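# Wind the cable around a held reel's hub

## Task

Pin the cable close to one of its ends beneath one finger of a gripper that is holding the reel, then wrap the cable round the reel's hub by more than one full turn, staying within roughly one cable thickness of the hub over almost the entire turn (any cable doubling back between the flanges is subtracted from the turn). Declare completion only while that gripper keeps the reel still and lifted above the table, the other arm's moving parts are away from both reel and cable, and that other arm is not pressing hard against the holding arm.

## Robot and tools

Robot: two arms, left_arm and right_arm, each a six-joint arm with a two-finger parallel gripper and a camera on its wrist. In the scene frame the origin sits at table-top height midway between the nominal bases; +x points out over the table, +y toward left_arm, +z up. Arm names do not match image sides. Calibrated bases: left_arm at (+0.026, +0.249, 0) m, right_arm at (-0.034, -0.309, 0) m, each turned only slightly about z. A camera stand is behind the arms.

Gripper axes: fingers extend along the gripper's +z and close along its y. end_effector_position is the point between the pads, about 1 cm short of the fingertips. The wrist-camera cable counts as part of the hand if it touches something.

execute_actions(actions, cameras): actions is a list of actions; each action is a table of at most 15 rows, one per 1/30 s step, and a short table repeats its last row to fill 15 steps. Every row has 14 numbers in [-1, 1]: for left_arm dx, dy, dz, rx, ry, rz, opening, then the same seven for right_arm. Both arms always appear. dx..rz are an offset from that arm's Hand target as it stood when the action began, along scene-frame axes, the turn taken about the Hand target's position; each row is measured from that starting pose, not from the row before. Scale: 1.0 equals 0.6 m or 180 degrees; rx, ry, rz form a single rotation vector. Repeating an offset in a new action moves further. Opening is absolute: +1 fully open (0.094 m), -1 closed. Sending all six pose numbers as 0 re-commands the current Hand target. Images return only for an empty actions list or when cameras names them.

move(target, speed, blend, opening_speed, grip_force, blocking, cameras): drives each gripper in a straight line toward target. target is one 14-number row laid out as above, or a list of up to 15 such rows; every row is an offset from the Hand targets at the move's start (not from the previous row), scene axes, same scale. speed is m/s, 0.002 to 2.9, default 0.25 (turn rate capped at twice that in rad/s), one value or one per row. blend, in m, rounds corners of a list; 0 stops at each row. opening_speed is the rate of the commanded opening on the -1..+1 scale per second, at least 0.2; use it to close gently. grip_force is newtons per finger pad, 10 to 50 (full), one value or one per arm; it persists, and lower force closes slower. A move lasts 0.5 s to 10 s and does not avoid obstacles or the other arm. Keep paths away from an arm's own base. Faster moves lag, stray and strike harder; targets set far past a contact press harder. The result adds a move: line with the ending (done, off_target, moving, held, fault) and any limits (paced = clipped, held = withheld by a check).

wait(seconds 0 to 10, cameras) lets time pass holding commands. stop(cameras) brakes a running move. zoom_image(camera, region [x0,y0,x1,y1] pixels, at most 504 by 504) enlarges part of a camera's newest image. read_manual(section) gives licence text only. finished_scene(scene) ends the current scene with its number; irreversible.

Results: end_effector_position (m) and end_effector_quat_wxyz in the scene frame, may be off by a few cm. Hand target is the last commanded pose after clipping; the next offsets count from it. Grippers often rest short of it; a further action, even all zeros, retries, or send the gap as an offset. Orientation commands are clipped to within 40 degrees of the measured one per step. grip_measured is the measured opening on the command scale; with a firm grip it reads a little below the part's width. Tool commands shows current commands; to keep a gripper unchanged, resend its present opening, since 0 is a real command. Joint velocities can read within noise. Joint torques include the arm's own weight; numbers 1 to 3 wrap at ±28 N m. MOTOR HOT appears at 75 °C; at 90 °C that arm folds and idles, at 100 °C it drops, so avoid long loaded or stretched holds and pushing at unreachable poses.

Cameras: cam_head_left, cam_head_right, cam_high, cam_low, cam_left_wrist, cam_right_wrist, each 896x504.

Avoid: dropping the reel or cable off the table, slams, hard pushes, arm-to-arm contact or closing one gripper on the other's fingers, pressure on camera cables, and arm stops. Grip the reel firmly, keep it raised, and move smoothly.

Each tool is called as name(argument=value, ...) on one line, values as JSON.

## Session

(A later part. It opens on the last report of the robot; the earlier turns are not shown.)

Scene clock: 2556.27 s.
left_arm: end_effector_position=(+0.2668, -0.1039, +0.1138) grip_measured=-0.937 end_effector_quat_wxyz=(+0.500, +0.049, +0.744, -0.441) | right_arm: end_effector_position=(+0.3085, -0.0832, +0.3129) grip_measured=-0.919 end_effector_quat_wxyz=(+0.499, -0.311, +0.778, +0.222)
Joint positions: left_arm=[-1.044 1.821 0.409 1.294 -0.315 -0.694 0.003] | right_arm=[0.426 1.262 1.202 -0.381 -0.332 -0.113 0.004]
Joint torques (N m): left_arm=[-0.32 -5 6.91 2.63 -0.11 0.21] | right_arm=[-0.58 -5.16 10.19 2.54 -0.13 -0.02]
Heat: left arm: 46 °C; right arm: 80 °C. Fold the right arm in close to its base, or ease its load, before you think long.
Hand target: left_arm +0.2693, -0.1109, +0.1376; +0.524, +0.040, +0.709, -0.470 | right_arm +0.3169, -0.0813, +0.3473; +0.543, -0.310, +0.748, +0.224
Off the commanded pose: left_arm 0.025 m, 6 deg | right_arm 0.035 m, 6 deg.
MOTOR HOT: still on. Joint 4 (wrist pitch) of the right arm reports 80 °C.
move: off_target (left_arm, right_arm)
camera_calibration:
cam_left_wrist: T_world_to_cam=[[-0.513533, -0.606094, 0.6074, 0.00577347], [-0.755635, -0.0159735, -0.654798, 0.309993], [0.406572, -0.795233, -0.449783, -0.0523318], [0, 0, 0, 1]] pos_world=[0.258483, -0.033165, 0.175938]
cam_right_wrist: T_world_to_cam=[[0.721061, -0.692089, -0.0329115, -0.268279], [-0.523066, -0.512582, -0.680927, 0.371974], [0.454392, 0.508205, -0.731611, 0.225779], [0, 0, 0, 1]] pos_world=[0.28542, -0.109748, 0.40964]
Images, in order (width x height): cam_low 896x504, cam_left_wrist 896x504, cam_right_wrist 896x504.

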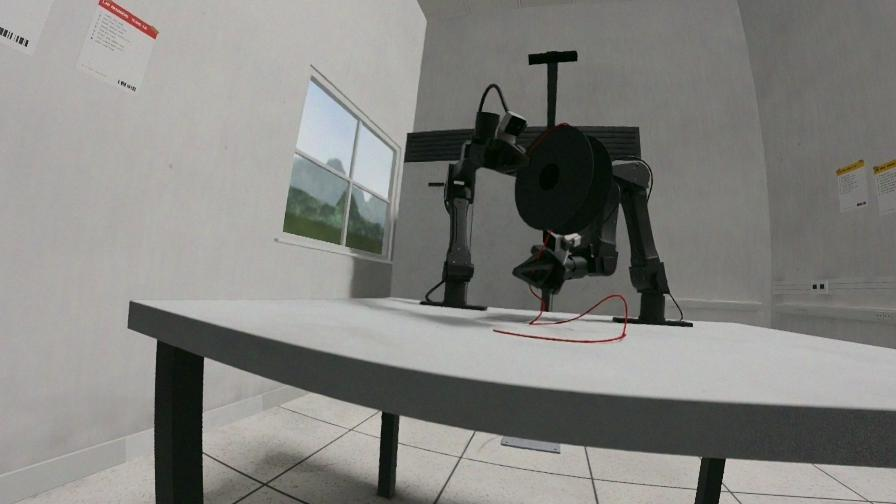

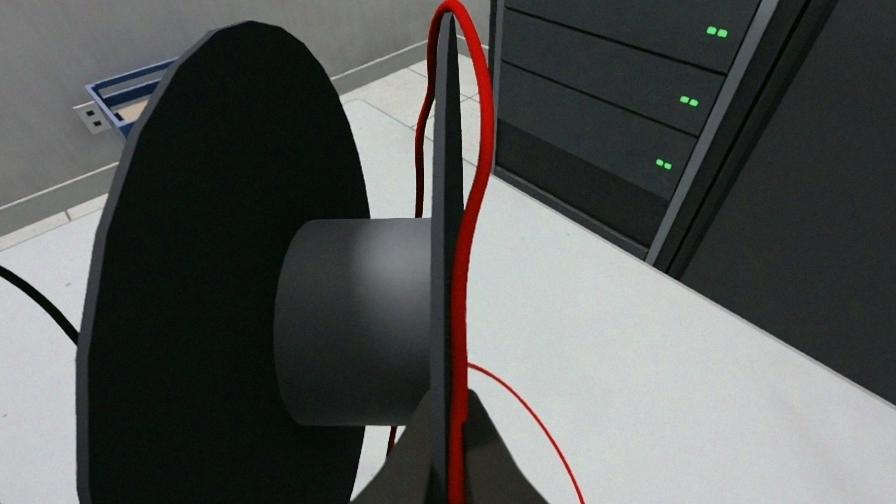

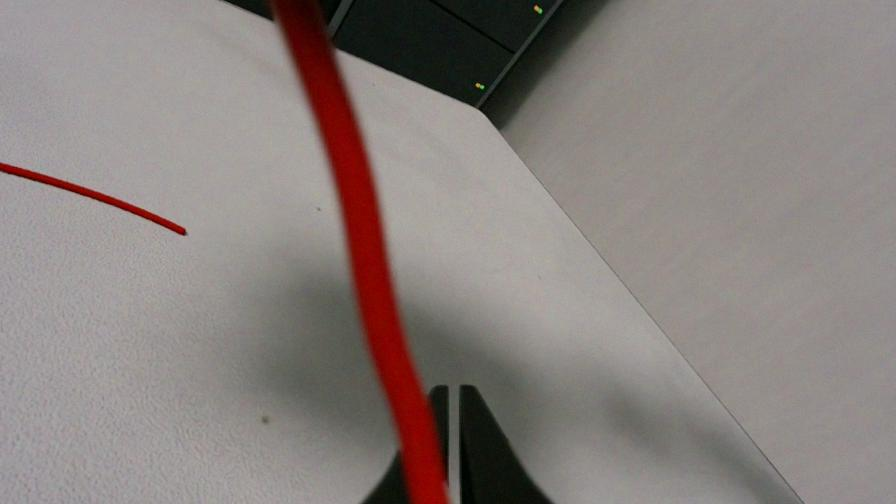

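move(target=[-0.07, -0.0717, -0.021, 0, 0, 0, -0.935, 0, 0, 0, -0.035, 0.0358, 0, -1], speed=0.08, cameras=["cam_low", "cam_left_wrist", "cam_right_wrist"])

Scene clock: 2579.50 s.
left_arm: end_effector_position=(+0.2283, -0.1454, +0.1022) grip_measured=-0.937 end_effector_quat_wxyz=(+0.508, +0.055, +0.743, -0.432) | right_arm: end_effector_position=(+0.3071, -0.0904, +0.3100) grip_measured=-0.919 end_effector_quat_wxyz=(+0.432, -0.322, +0.820, +0.193)
Joint positions: left_arm=[-1.242 1.937 0.511 1.298 -0.521 -0.694 0.003] | right_arm=[0.426 1.349 1.406 -0.672 -0.297 -0.157 0.004]
Joint torques (N m): left_arm=[-0.61 -5.79 6.63 2.71 -0.07 0.14] | right_arm=[0.58 -5.37 10.84 2.47 -0.14 -0.02]
Heat: left arm: 55 °C; right arm: 77 °C. Fold the right arm in close to its base, or ease its load, before you think long.
Hand target: left_arm +0.2272, -0.1540, +0.1251; +0.524, +0.040, +0.709, -0.471 | right_arm +0.3170, -0.0813, +0.3472; +0.482, -0.327, +0.788, +0.200
Off the commanded pose: left_arm 0.024 m, 6 deg | right_arm 0.040 m, 7 deg.
MOTOR HOT: still on. Joint 4 (wrist pitch) of the right arm reports 77 °C.
move: off_target (left_arm, right_arm)
camera_calibration:
cam_left_wrist: T_world_to_cam=[[-0.52057, -0.621587, 0.585352, -0.0304643], [-0.742738, -0.00846745, -0.669529, 0.272325], [0.421127, -0.783299, -0.457268, -0.0757307], [0, 0, 0, 1]] pos_world=[0.2183, -0.0759501, 0.165533]
cam_right_wrist: T_world_to_cam=[[0.710588, -0.702481, -0.0398131, -0.267905], [-0.60363, -0.579568, -0.547478, 0.342862], [0.361519, 0.413064, -0.835872, 0.280182], [0, 0, 0, 1]] pos_world=[0.296041, -0.10522, 0.41124]
Images, in order (width x height): cam_low 896x504, cam_left_wrist 896x504, cam_right_wrist 896x504.

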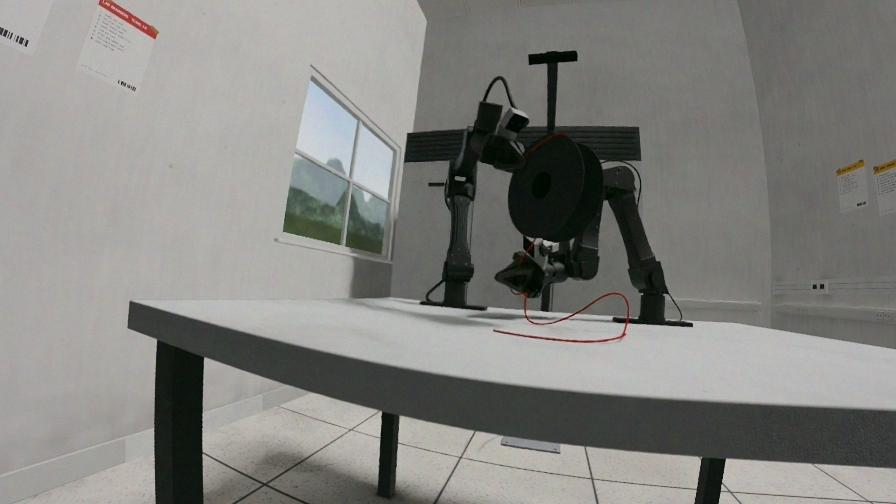

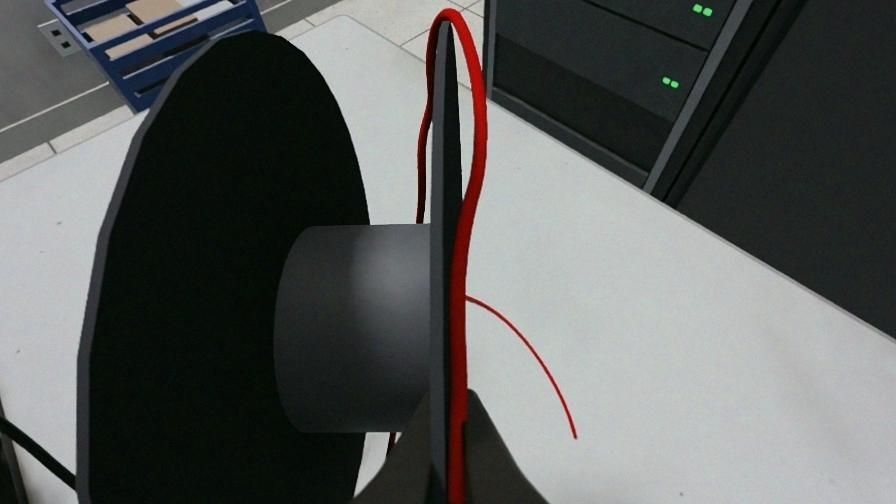

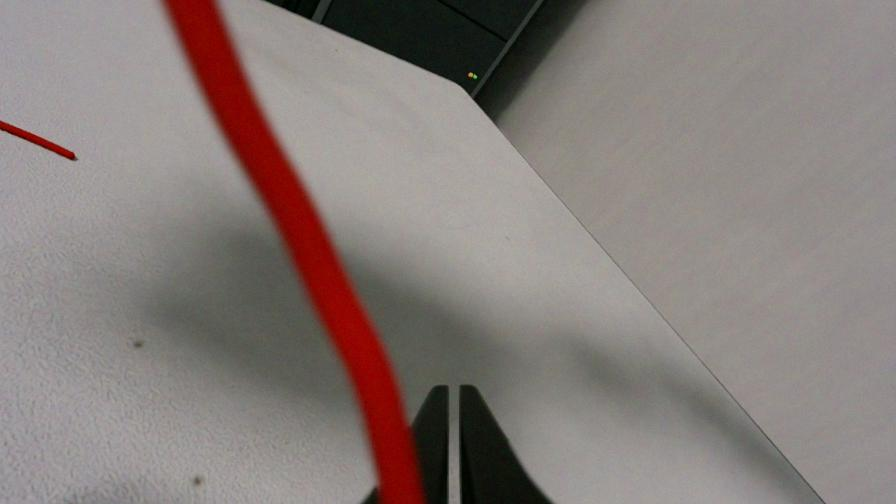

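execute_actions(actions=[])

Scene clock: 2595.50 s.
left_arm: end_effector_position=(+0.2284, -0.1453, +0.1022) grip_measured=-0.937 end_effector_quat_wxyz=(+0.508, +0.055, +0.743, -0.431) | right_arm: end_effector_position=(+0.3071, -0.0904, +0.3100) grip_measured=-0.919 end_effector_quat_wxyz=(+0.432, -0.322, +0.820, +0.193)
Joint positions: left_arm=[-1.242 1.937 0.511 1.298 -0.522 -0.694 0.003] | right_arm=[0.426 1.349 1.406 -0.672 -0.297 -0.158 0.004]
Joint velocities: within noise
Joint torques (N m): left_arm=[-0.69 -5.86 6.46 2.71 -0.1 0.1] | right_arm=[0.59 -5.39 10.85 2.47 -0.16 -0.02]
Heat: left arm: 59 °C; right arm: 76 °C. Fold the right arm in close to its base, or ease its load, before you think long.
Hand target: left_arm +0.2272, -0.1540, +0.1251; +0.524, +0.040, +0.709, -0.471 | right_arm +0.3169, -0.0813, +0.3472; +0.482, -0.327, +0.788, +0.200
Tool commands: left_gripper/opening=-0.935 right_gripper/opening=-1.0
Off the commanded pose: left_arm 0.024 m, 6 deg | right_arm 0.040 m, 7 deg.
MOTOR HOT: still on. Joint 4 (wrist pitch) of the right arm reports 76 °C.
camera_calibration:
cam_left_wrist: T_world_to_cam=[[-0.52044, -0.621807, 0.585234, -0.0304273], [-0.742651, -0.00865351, -0.669623, 0.272309], [0.42144, -0.783123, -0.457282, -0.075705], [0, 0, 0, 1]] pos_world=[0.2183, -0.0758498, 0.165533]
cam_right_wrist: T_world_to_cam=[[0.710795, -0.702291, -0.0394664, -0.268088], [-0.603327, -0.579865, -0.547497, 0.342748], [0.361617, 0.41297, -0.835876, 0.280145], [0, 0, 0, 1]] pos_world=[0.29604, -0.10522, 0.411239]

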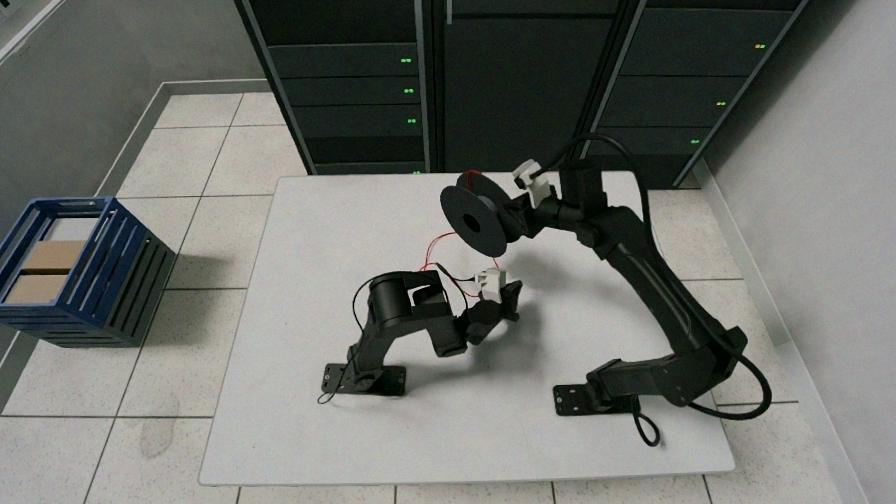

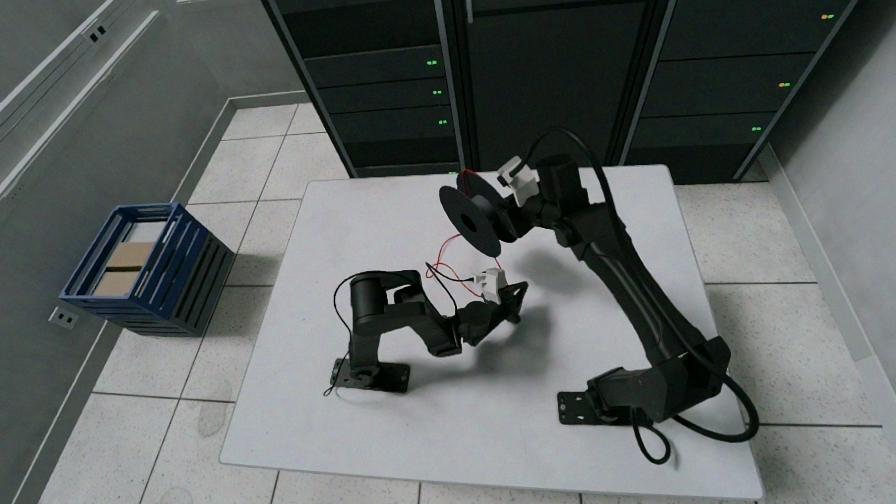

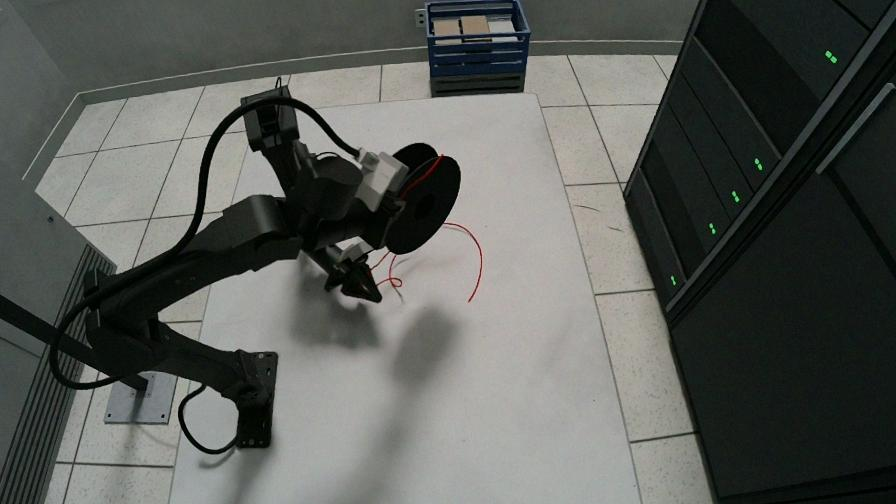

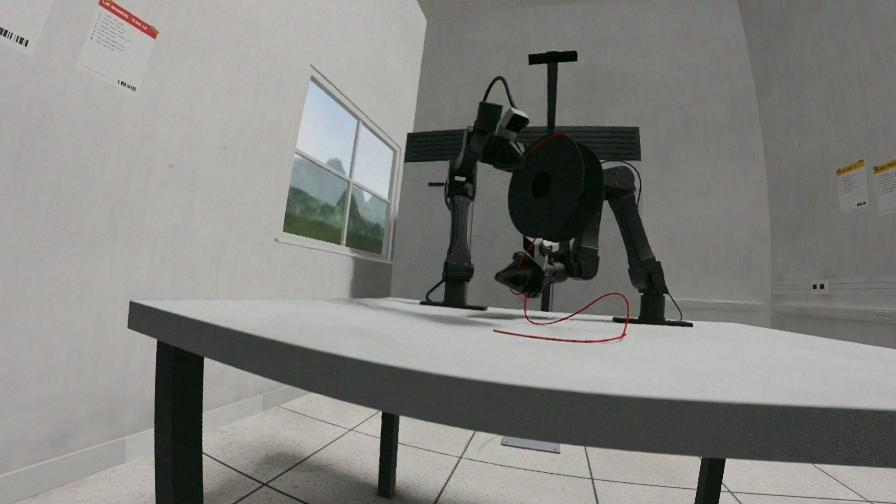

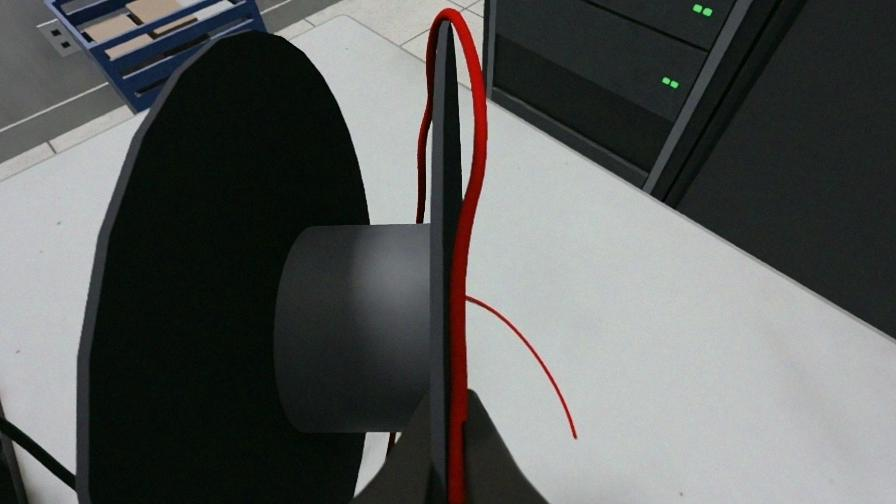

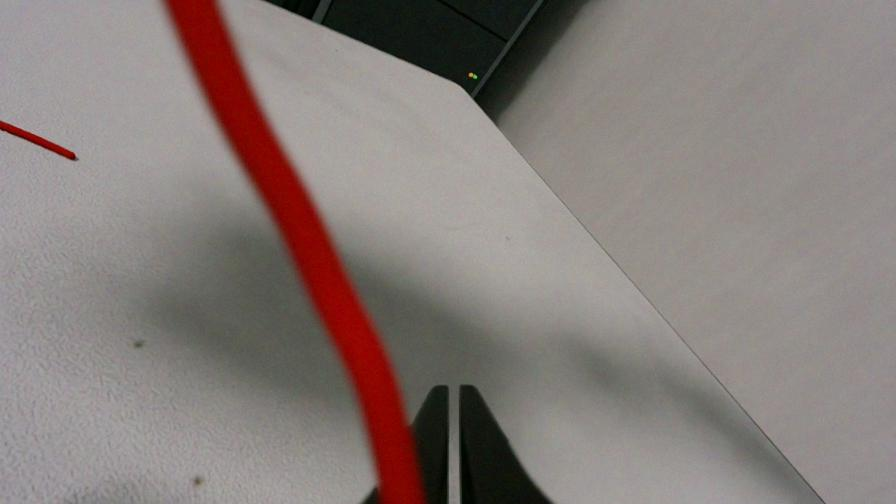

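zoom_image(camera="cam_head_right", region=[400, 200, 560, 340])

zoom_image(camera="cam_high", region=[260, 180, 480, 330])

zoom_image(camera="cam_low", region=[440, 130, 680, 340])

Scaled by 3.150 from the camera's 896x504 image, which has a finer 1280x720 frame.

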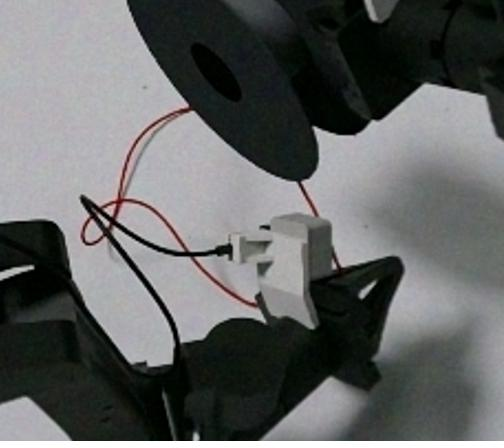

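Scaled by 2.291 from the camera's 896x504 image, which has a finer 1280x720 frame.

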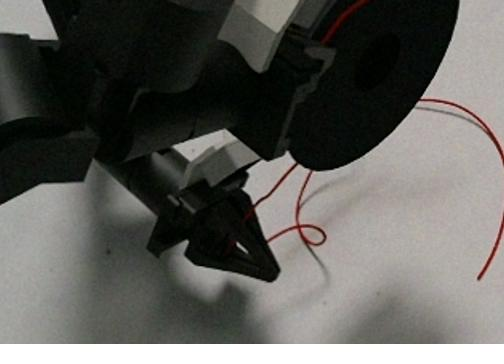

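Scaled by 2.100 from the camera's 896x504 image, which has a finer 1280x720 frame.

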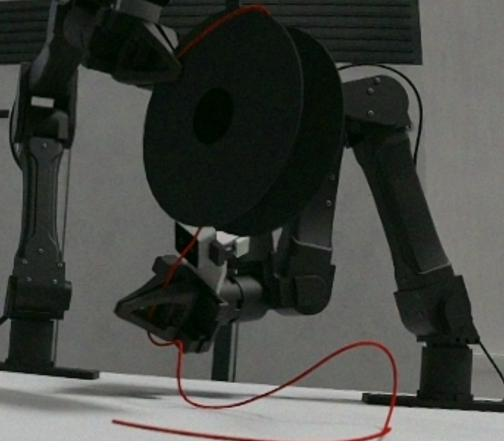

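move(target=[-0.0787, -0.0733, 0.078, -0.0778, 0.0794, 0, -0.935, 0, 0, 0, 0, 0, 0, -1], speed=0.1, cameras=["cam_low", "cam_left_wrist", "cam_right_wrist", "cam_high"])

Scene clock: 2672.23 s.
left_arm: end_effector_position=(+0.1864, -0.1908, +0.1607) grip_measured=-0.937 end_effector_quat_wxyz=(+0.439, -0.087, +0.710, -0.543) | right_arm: end_effector_position=(+0.3047, -0.0915, +0.3062) grip_measured=-0.919 end_effector_quat_wxyz=(+0.424, -0.322, +0.824, +0.193)
Joint positions: left_arm=[-1.415 1.868 0.686 1.152 -0.706 -1.032 0.003] | right_arm=[0.426 1.349 1.406 -0.691 -0.297 -0.159 0.004]
Joint torques (N m): left_arm=[-1.06 -9.89 8.55 1.25 0.03 0.04] | right_arm=[0.55 -5.63 10.73 2.66 -0.17 -0.01]
Heat: left arm: 68 °C; right arm: 76 °C. Fold the right arm in close to its base, or ease its load, before you think long.
Hand target: left_arm +0.1800, -0.1980, +0.1718; +0.433, -0.083, +0.706, -0.554 | right_arm +0.3170, -0.0812, +0.3473; +0.482, -0.327, +0.788, +0.200
Off the commanded pose: left_arm 0.015 m, 2 deg | right_arm 0.044 m, 8 deg.
MOTOR HOT: still on. Joint 4 (wrist pitch) of the right arm reports 76 °C.
move: off_target (left_arm, right_arm)
camera_calibration:
cam_left_wrist: T_world_to_cam=[[-0.354457, -0.394448, 0.847803, -0.14446], [-0.855965, -0.228102, -0.463996, 0.226098], [0.376409, -0.890157, -0.256782, -0.111145], [0, 0, 0, 1]] pos_world=[0.184163, -0.104345, 0.198842]
cam_right_wrist: T_world_to_cam=[[0.710341, -0.702385, -0.0455118, -0.265306], [-0.612191, -0.584629, -0.532382, 0.336223], [0.34733, 0.406035, -0.84528, 0.284955], [0, 0, 0, 1]] pos_world=[0.295317, -0.105482, 0.407792]
Images, in order (width x height): cam_high 896x504, cam_low 896x504, cam_left_wrist 896x504, cam_right_wrist 896x504.

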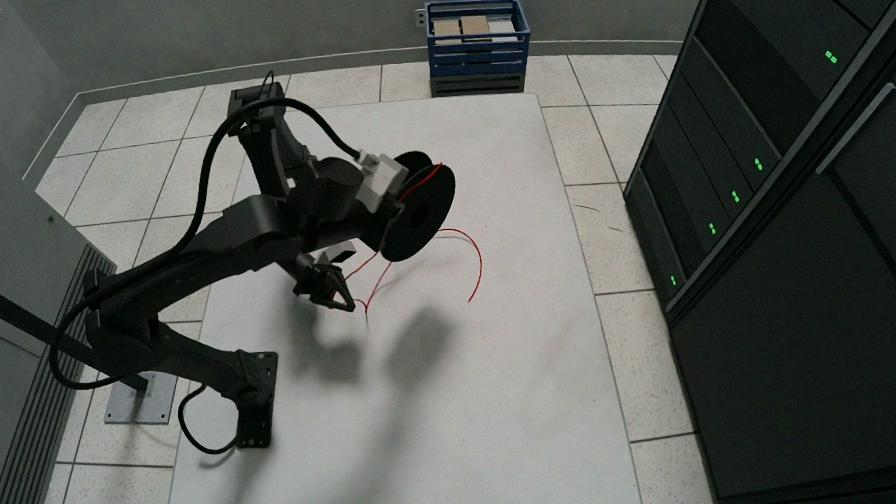

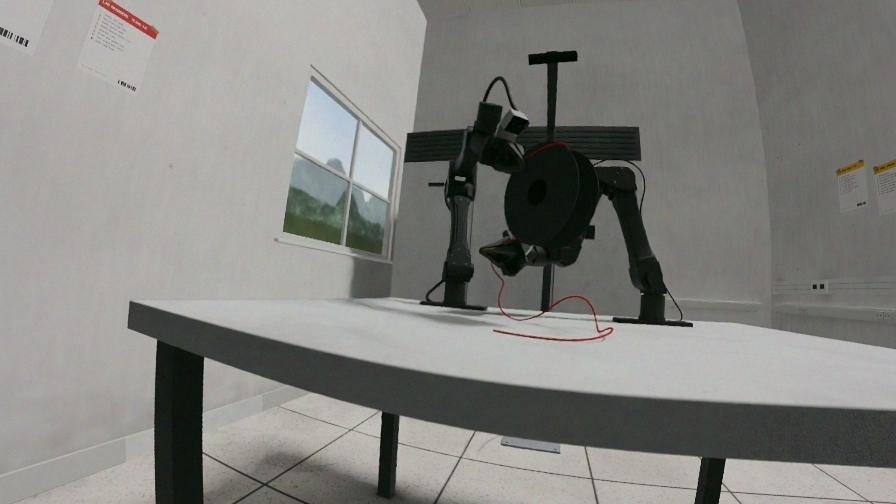

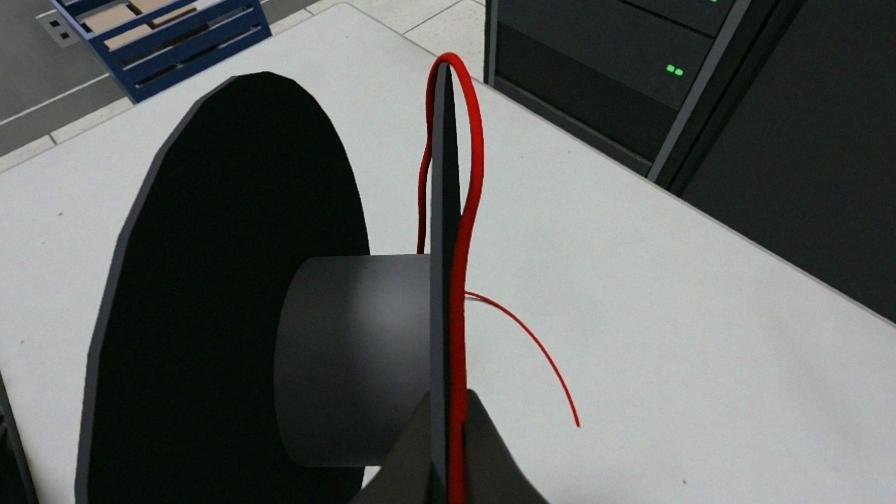

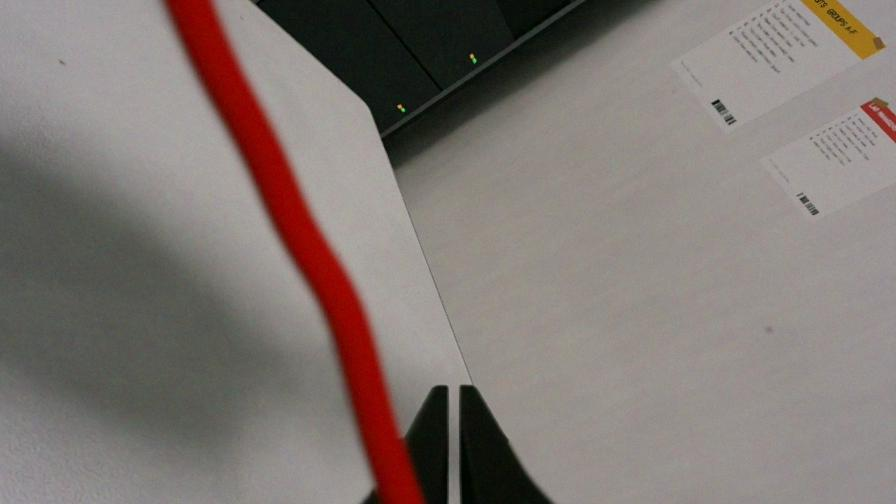

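zoom_image(camera="cam_low", region=[440, 100, 660, 330])

zoom_image(camera="cam_high", region=[300, 120, 500, 330])

Scaled by 2.191 from the camera's 896x504 image, which has a finer 1280x720 frame.

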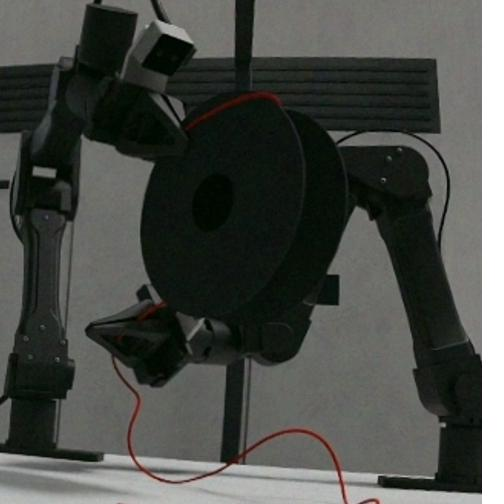

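Scaled by 2.400 from the camera's 896x504 image, which has a finer 1280x720 frame.

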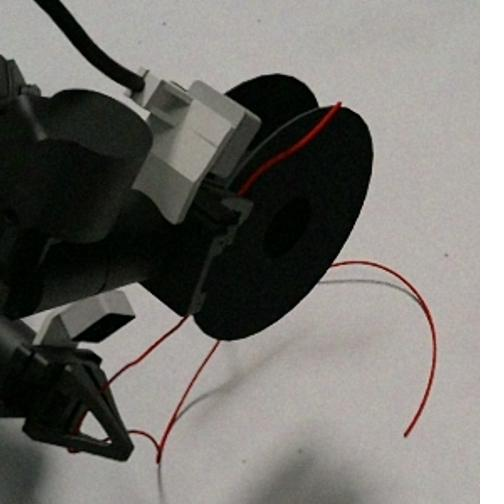

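move(target=[-0.05, -0.0633, -0.053, 0, 0, 0, -0.93, 0, 0, 0, 0, 0, 0, -1], speed=0.06, cameras=["cam_low", "cam_left_wrist", "cam_right_wrist", "cam_high"])

Scene clock: 2784.60 s.
left_arm: end_effector_position=(+0.1582, -0.2264, +0.1395) grip_measured=-0.933 end_effector_quat_wxyz=(+0.441, -0.088, +0.710, -0.543) | right_arm: end_effector_position=(+0.3037, -0.0920, +0.3048) grip_measured=-0.919 end_effector_quat_wxyz=(+0.421, -0.322, +0.826, +0.192)
Joint positions: left_arm=[-1.506 2.036 0.823 1.181 -0.803 -1.036 0.003] | right_arm=[0.426 1.349 1.406 -0.698 -0.297 -0.159 0.004]
Joint torques (N m): left_arm=[-1.31 -7.66 8.34 1.61 0.09 0.09] | right_arm=[0.55 -5.74 10.71 2.73 -0.18 -0.02]
Heat: left arm: 49 °C; right arm: 82 °C. Fold the right arm in close to its base, or ease its load, before you think long.
Hand target: left_arm +0.1500, -0.2359, +0.1399; +0.433, -0.083, +0.706, -0.554 | right_arm +0.3170, -0.0813, +0.3472; +0.482, -0.327, +0.788, +0.200
Off the commanded pose: left_arm 0.013 m, 2 deg | right_arm 0.046 m, 8 deg.
MOTOR HOT: still on. Joint 4 (wrist pitch) of the right arm reports 82 °C.
move: off_target (left_arm, right_arm)
camera_calibration:
cam_left_wrist: T_world_to_cam=[[-0.352895, -0.395787, 0.847831, -0.151223], [-0.854786, -0.23215, -0.464163, 0.182969], [0.380534, -0.888515, -0.256389, -0.138057], [0, 0, 0, 1]] pos_world=[0.155568, -0.140042, 0.177743]
cam_right_wrist: T_world_to_cam=[[0.709881, -0.702701, -0.0477555, -0.264287], [-0.615733, -0.586245, -0.526488, 0.333747], [0.341967, 0.403148, -0.84884, 0.286767], [0, 0, 0, 1]] pos_world=[0.295046, -0.105667, 0.406512]
Images, in order (width x height): cam_high 896x504, cam_low 896x504, cam_left_wrist 896x504, cam_right_wrist 896x504.

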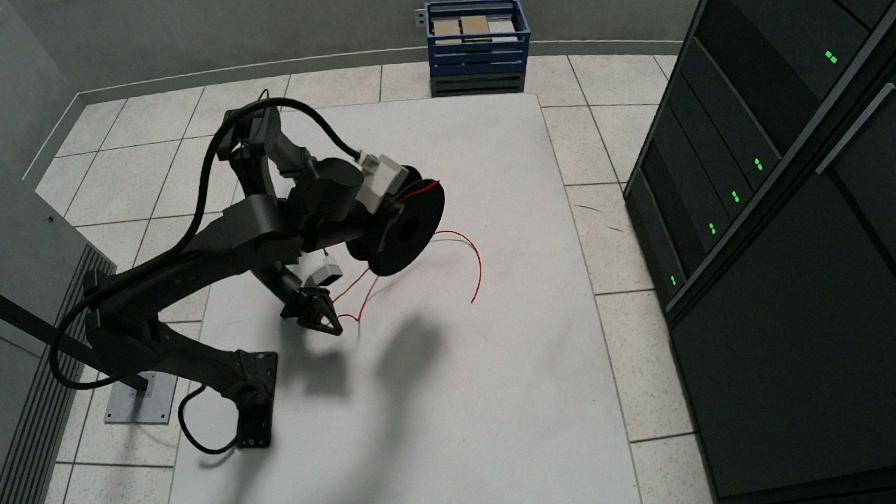

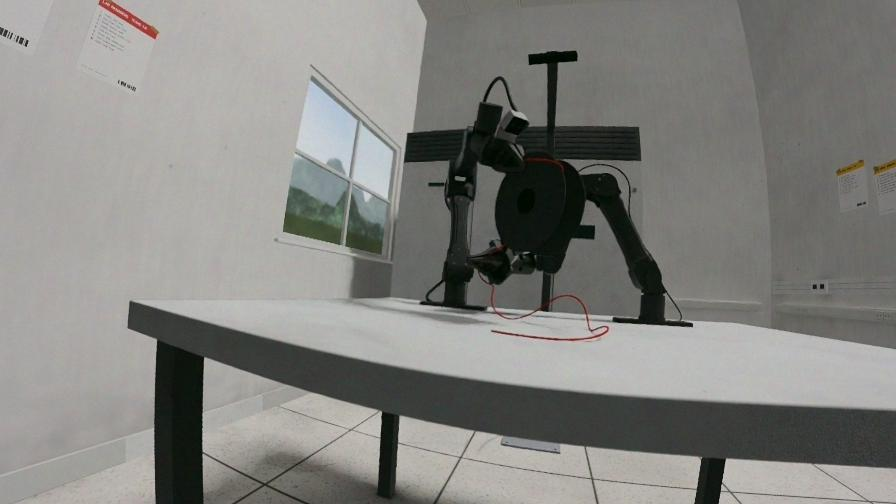

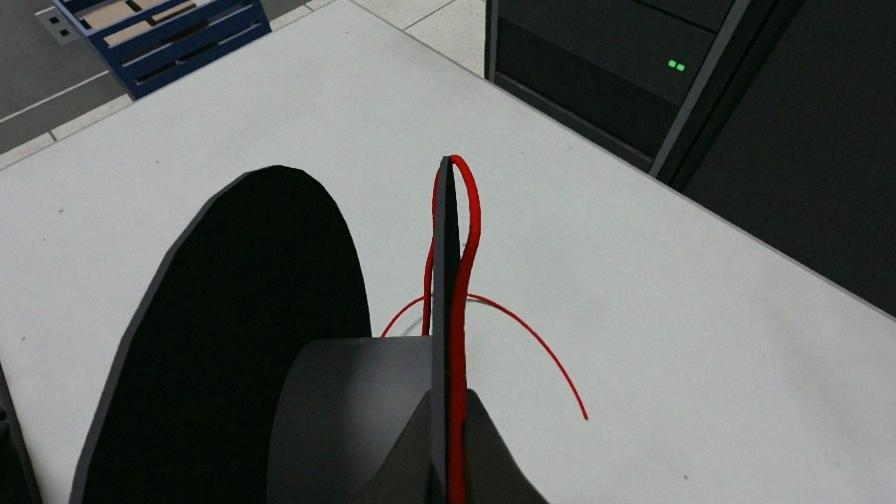

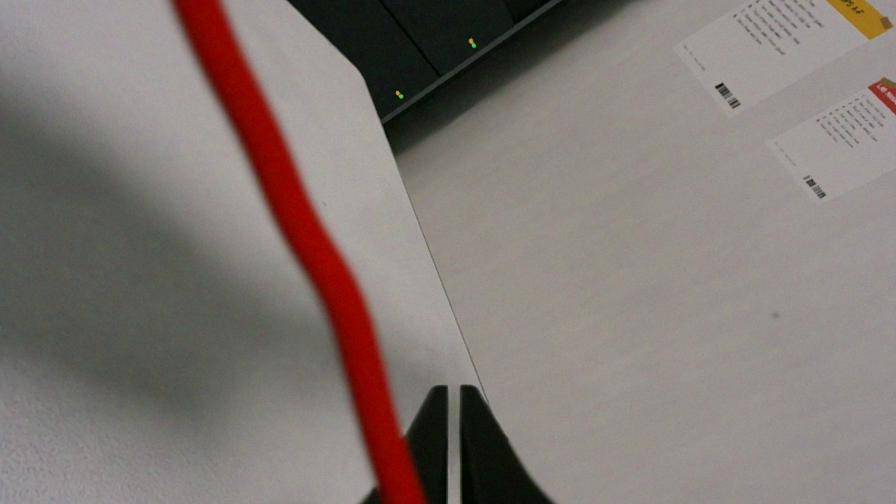

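move(target=[0.14, 0.1415, 0.037, 0.06, -0.0613, 0, -0.93, 0, 0, 0.05, 0, 0, 0, -1], speed=0.12, cameras=["cam_low", "cam_left_wrist", "cam_right_wrist", "cam_high"])

Scene clock: 2832.30 s.
left_arm: end_effector_position=(+0.2352, -0.1554, +0.1550) grip_measured=-0.933 end_effector_quat_wxyz=(+0.498, +0.009, +0.718, -0.486) | right_arm: end_effector_position=(+0.3141, -0.0872, +0.3526) grip_measured=-0.919 end_effector_quat_wxyz=(+0.453, -0.322, +0.809, +0.194)
Joint positions: left_arm=[-1.226 1.807 0.569 1.201 -0.501 -0.777 0.003] | right_arm=[0.426 1.4 1.587 -0.756 -0.297 -0.159 0.004]
Joint torques (N m): left_arm=[0.14 -9.2 4.22 1.86 -0.07 0.27] | right_arm=[0.61 -5.26 9.83 2.12 -0.15 -0.02]
Heat: left arm: 51 °C; right arm: 80 °C. Fold the right arm in close to its base, or ease its load, before you think long.
Hand target: left_arm +0.2341, -0.1510, +0.1622; +0.504, +0.012, +0.710, -0.491 | right_arm +0.3170, -0.0813, +0.3772; +0.482, -0.327, +0.788, +0.200
Off the commanded pose: left_arm 0.008 m, 1 deg | right_arm 0.025 m, 4 deg.
MOTOR HOT: still on. Joint 4 (wrist pitch) of the right arm reports 80 °C.
move: off_target (right_arm)
camera_calibration:
cam_left_wrist: T_world_to_cam=[[-0.497185, -0.528259, 0.688294, -0.0709901], [-0.765547, -0.106263, -0.634544, 0.297456], [0.408343, -0.842408, -0.351575, -0.084894], [0, 0, 0, 1]] pos_world=[0.227088, -0.0774081, 0.207765]
cam_right_wrist: T_world_to_cam=[[0.712139, -0.701676, -0.0225578, -0.27544], [-0.579323, -0.569205, -0.58343, 0.378225], [0.396539, 0.428552, -0.81185, 0.293832], [0, 0, 0, 1]] pos_world=[0.29875, -0.103904, 0.453002]
Images, in order (width x height): cam_high 896x504, cam_low 896x504, cam_left_wrist 896x504, cam_right_wrist 896x504.

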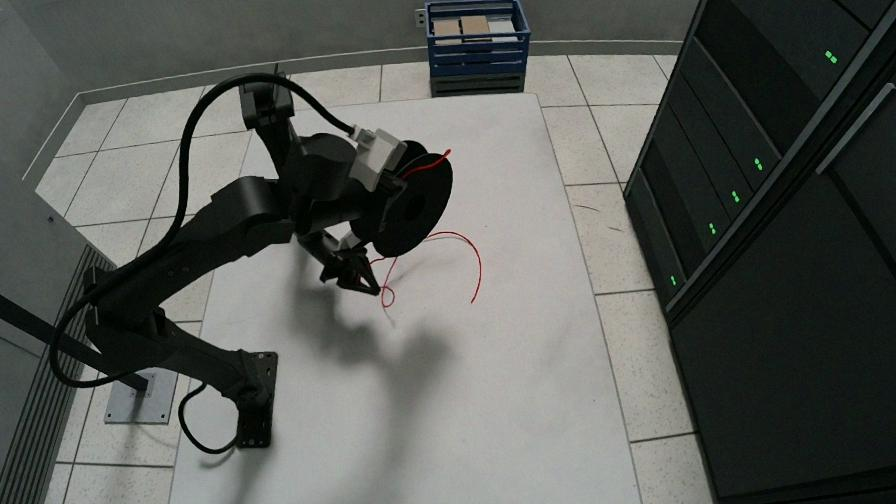

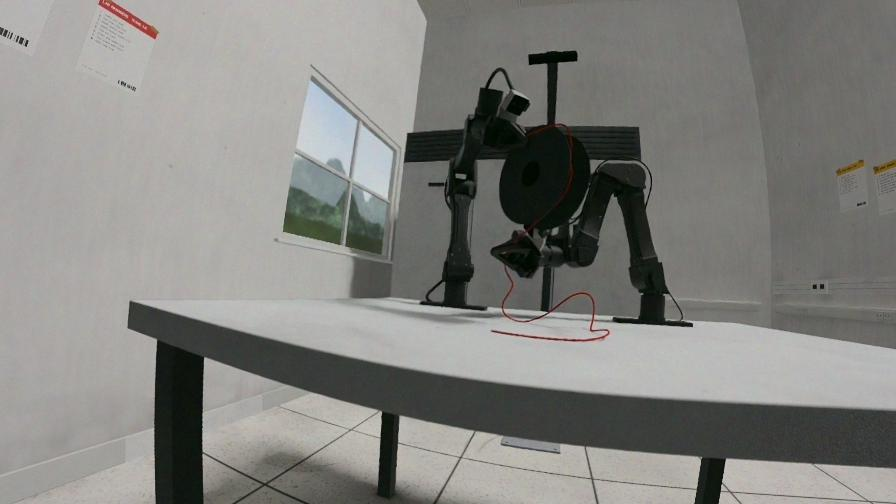

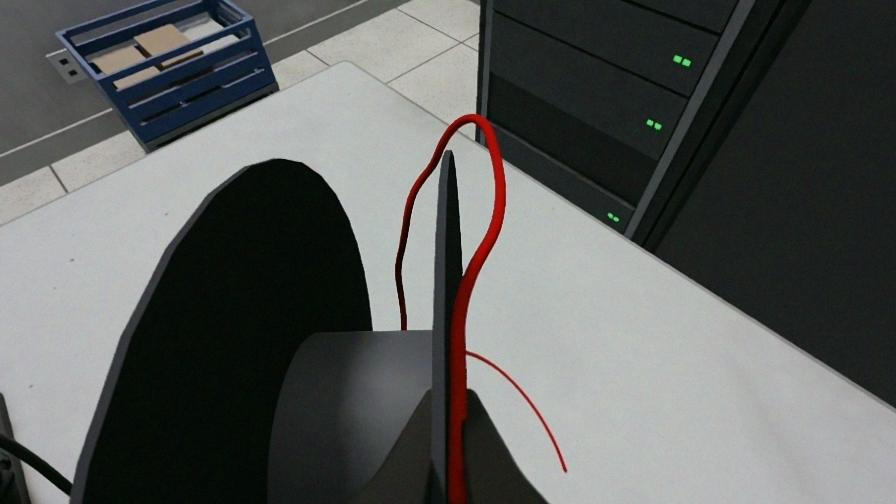

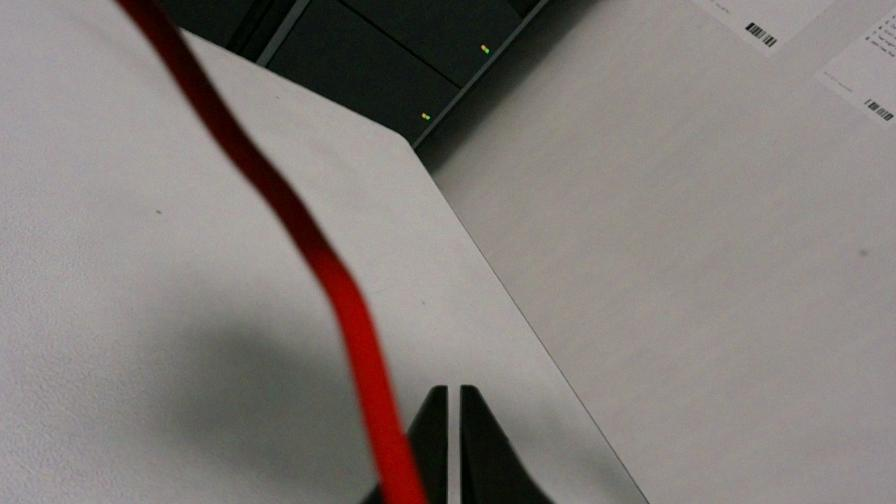

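zoom_image(camera="cam_low", region=[460, 90, 640, 280])

zoom_image(camera="cam_high", region=[320, 120, 500, 330])

Scaled by 2.653 from the camera's 896x504 image, which has a finer 1280x720 frame.

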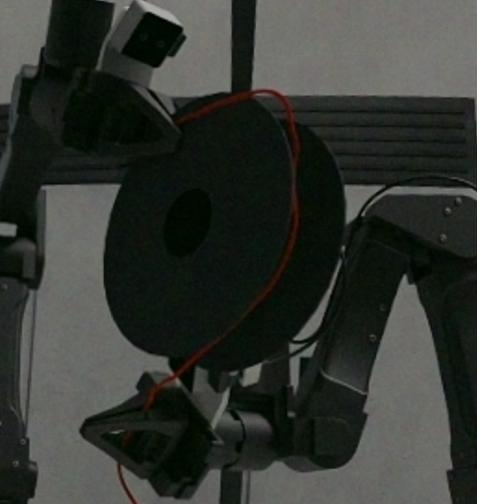

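Scaled by 2.400 from the camera's 896x504 image, which has a finer 1280x720 frame.

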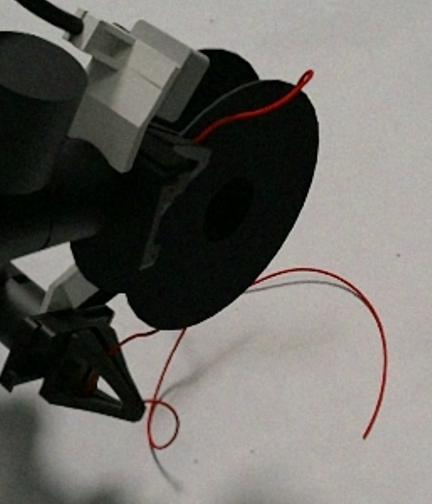

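move(target=[0.168, 0.15, 0.125, 0.171, -0.175, 0, -0.93, 0, 0, 0.1667, 0, 0, 0, -1], speed=0.12, cameras=["cam_low", "cam_left_wrist", "cam_right_wrist", "cam_high"])

Scene clock: 2881.60 s.
left_arm: end_effector_position=(+0.3329, -0.0591, +0.2194) grip_measured=-0.933 end_effector_quat_wxyz=(+0.643, +0.275, +0.665, -0.262) | right_arm: end_effector_position=(+0.3173, -0.0857, +0.4618) grip_measured=-0.919 end_effector_quat_wxyz=(+0.460, -0.322, +0.804, +0.195)
Joint positions: left_arm=[-0.736 1.431 0.544 0.852 -0.019 0.005 0.003] | right_arm=[0.426 1.751 2.499 -1.3 -0.297 -0.159 0.004]
Joint torques (N m): left_arm=[0.39 -7.08 10.81 1.54 0.08 0.1] | right_arm=[0.64 -6.17 6.9 2.12 -0.15 -0.01]
Heat: left arm: 51 °C; right arm: 79 °C. Fold the right arm in close to its base, or ease its load, before you think long.
Hand target: left_arm +0.3349, -0.0610, +0.2372; +0.655, +0.275, +0.652, -0.266 | right_arm +0.3170, -0.0813, +0.4772; +0.482, -0.327, +0.788, +0.200
Off the commanded pose: left_arm 0.018 m, 2 deg | right_arm 0.016 m, 3 deg.
MOTOR HOT: still on. Joint 4 (wrist pitch) of the right arm reports 79 °C.
move: off_target (left_arm, right_arm)
camera_calibration:
cam_left_wrist: T_world_to_cam=[[-0.702704, -0.711462, -0.00537906, 0.193875], [-0.335487, 0.338006, -0.879318, 0.360079], [0.627419, -0.616096, -0.476204, -0.0532986], [0, 0, 0, 1]] pos_world=[0.290479, -0.0166115, 0.292286]
cam_right_wrist: T_world_to_cam=[[0.712479, -0.701496, -0.0166655, -0.277003], [-0.570301, -0.565066, -0.596203, 0.448007], [0.408816, 0.434286, -0.802661, 0.372964], [0, 0, 0, 1]] pos_world=[0.300384, -0.103135, 0.56185]
Images, in order (width x height): cam_high 896x504, cam_low 896x504, cam_left_wrist 896x504, cam_right_wrist 896x504.

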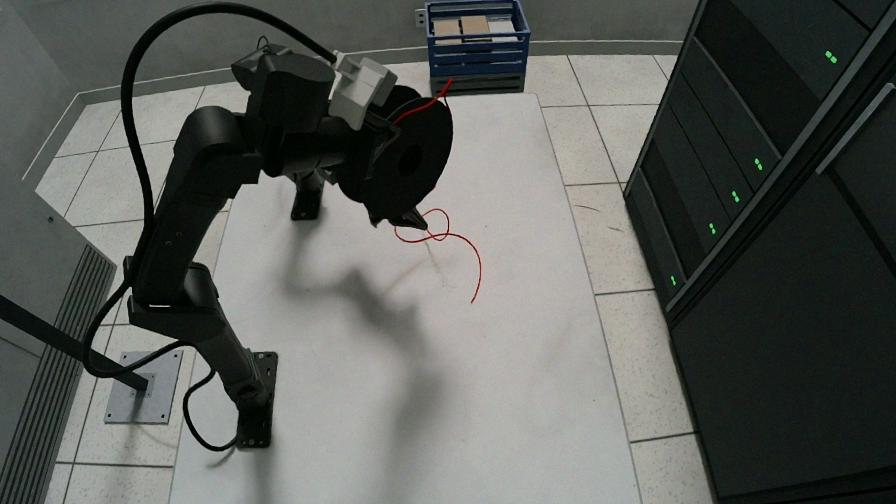

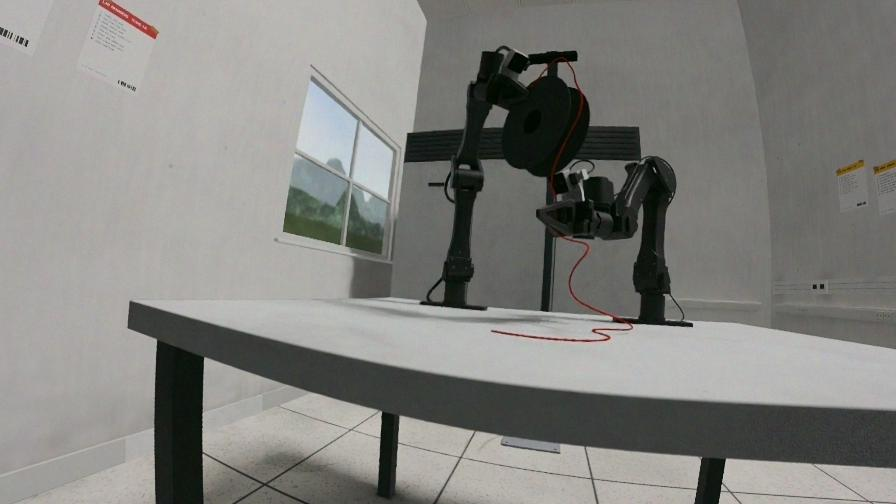

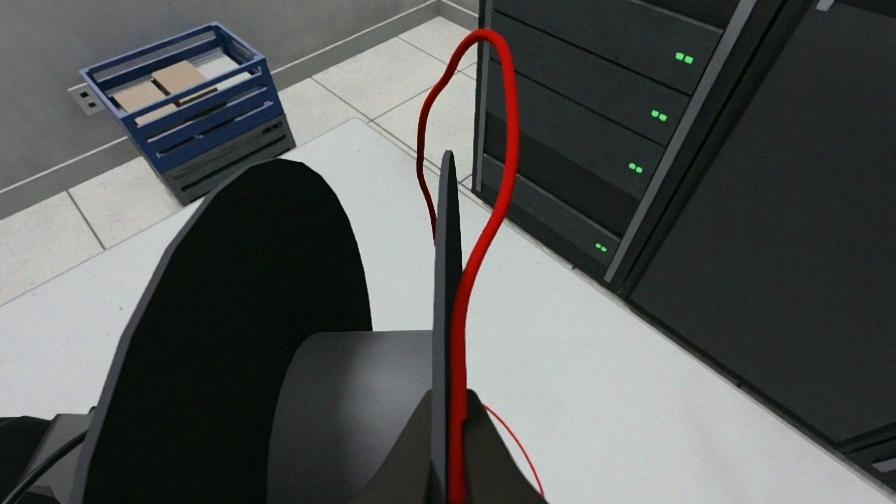

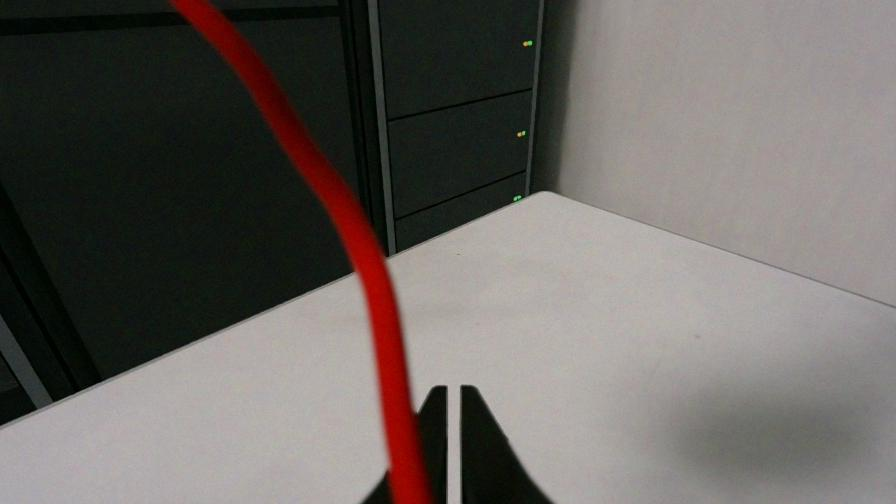

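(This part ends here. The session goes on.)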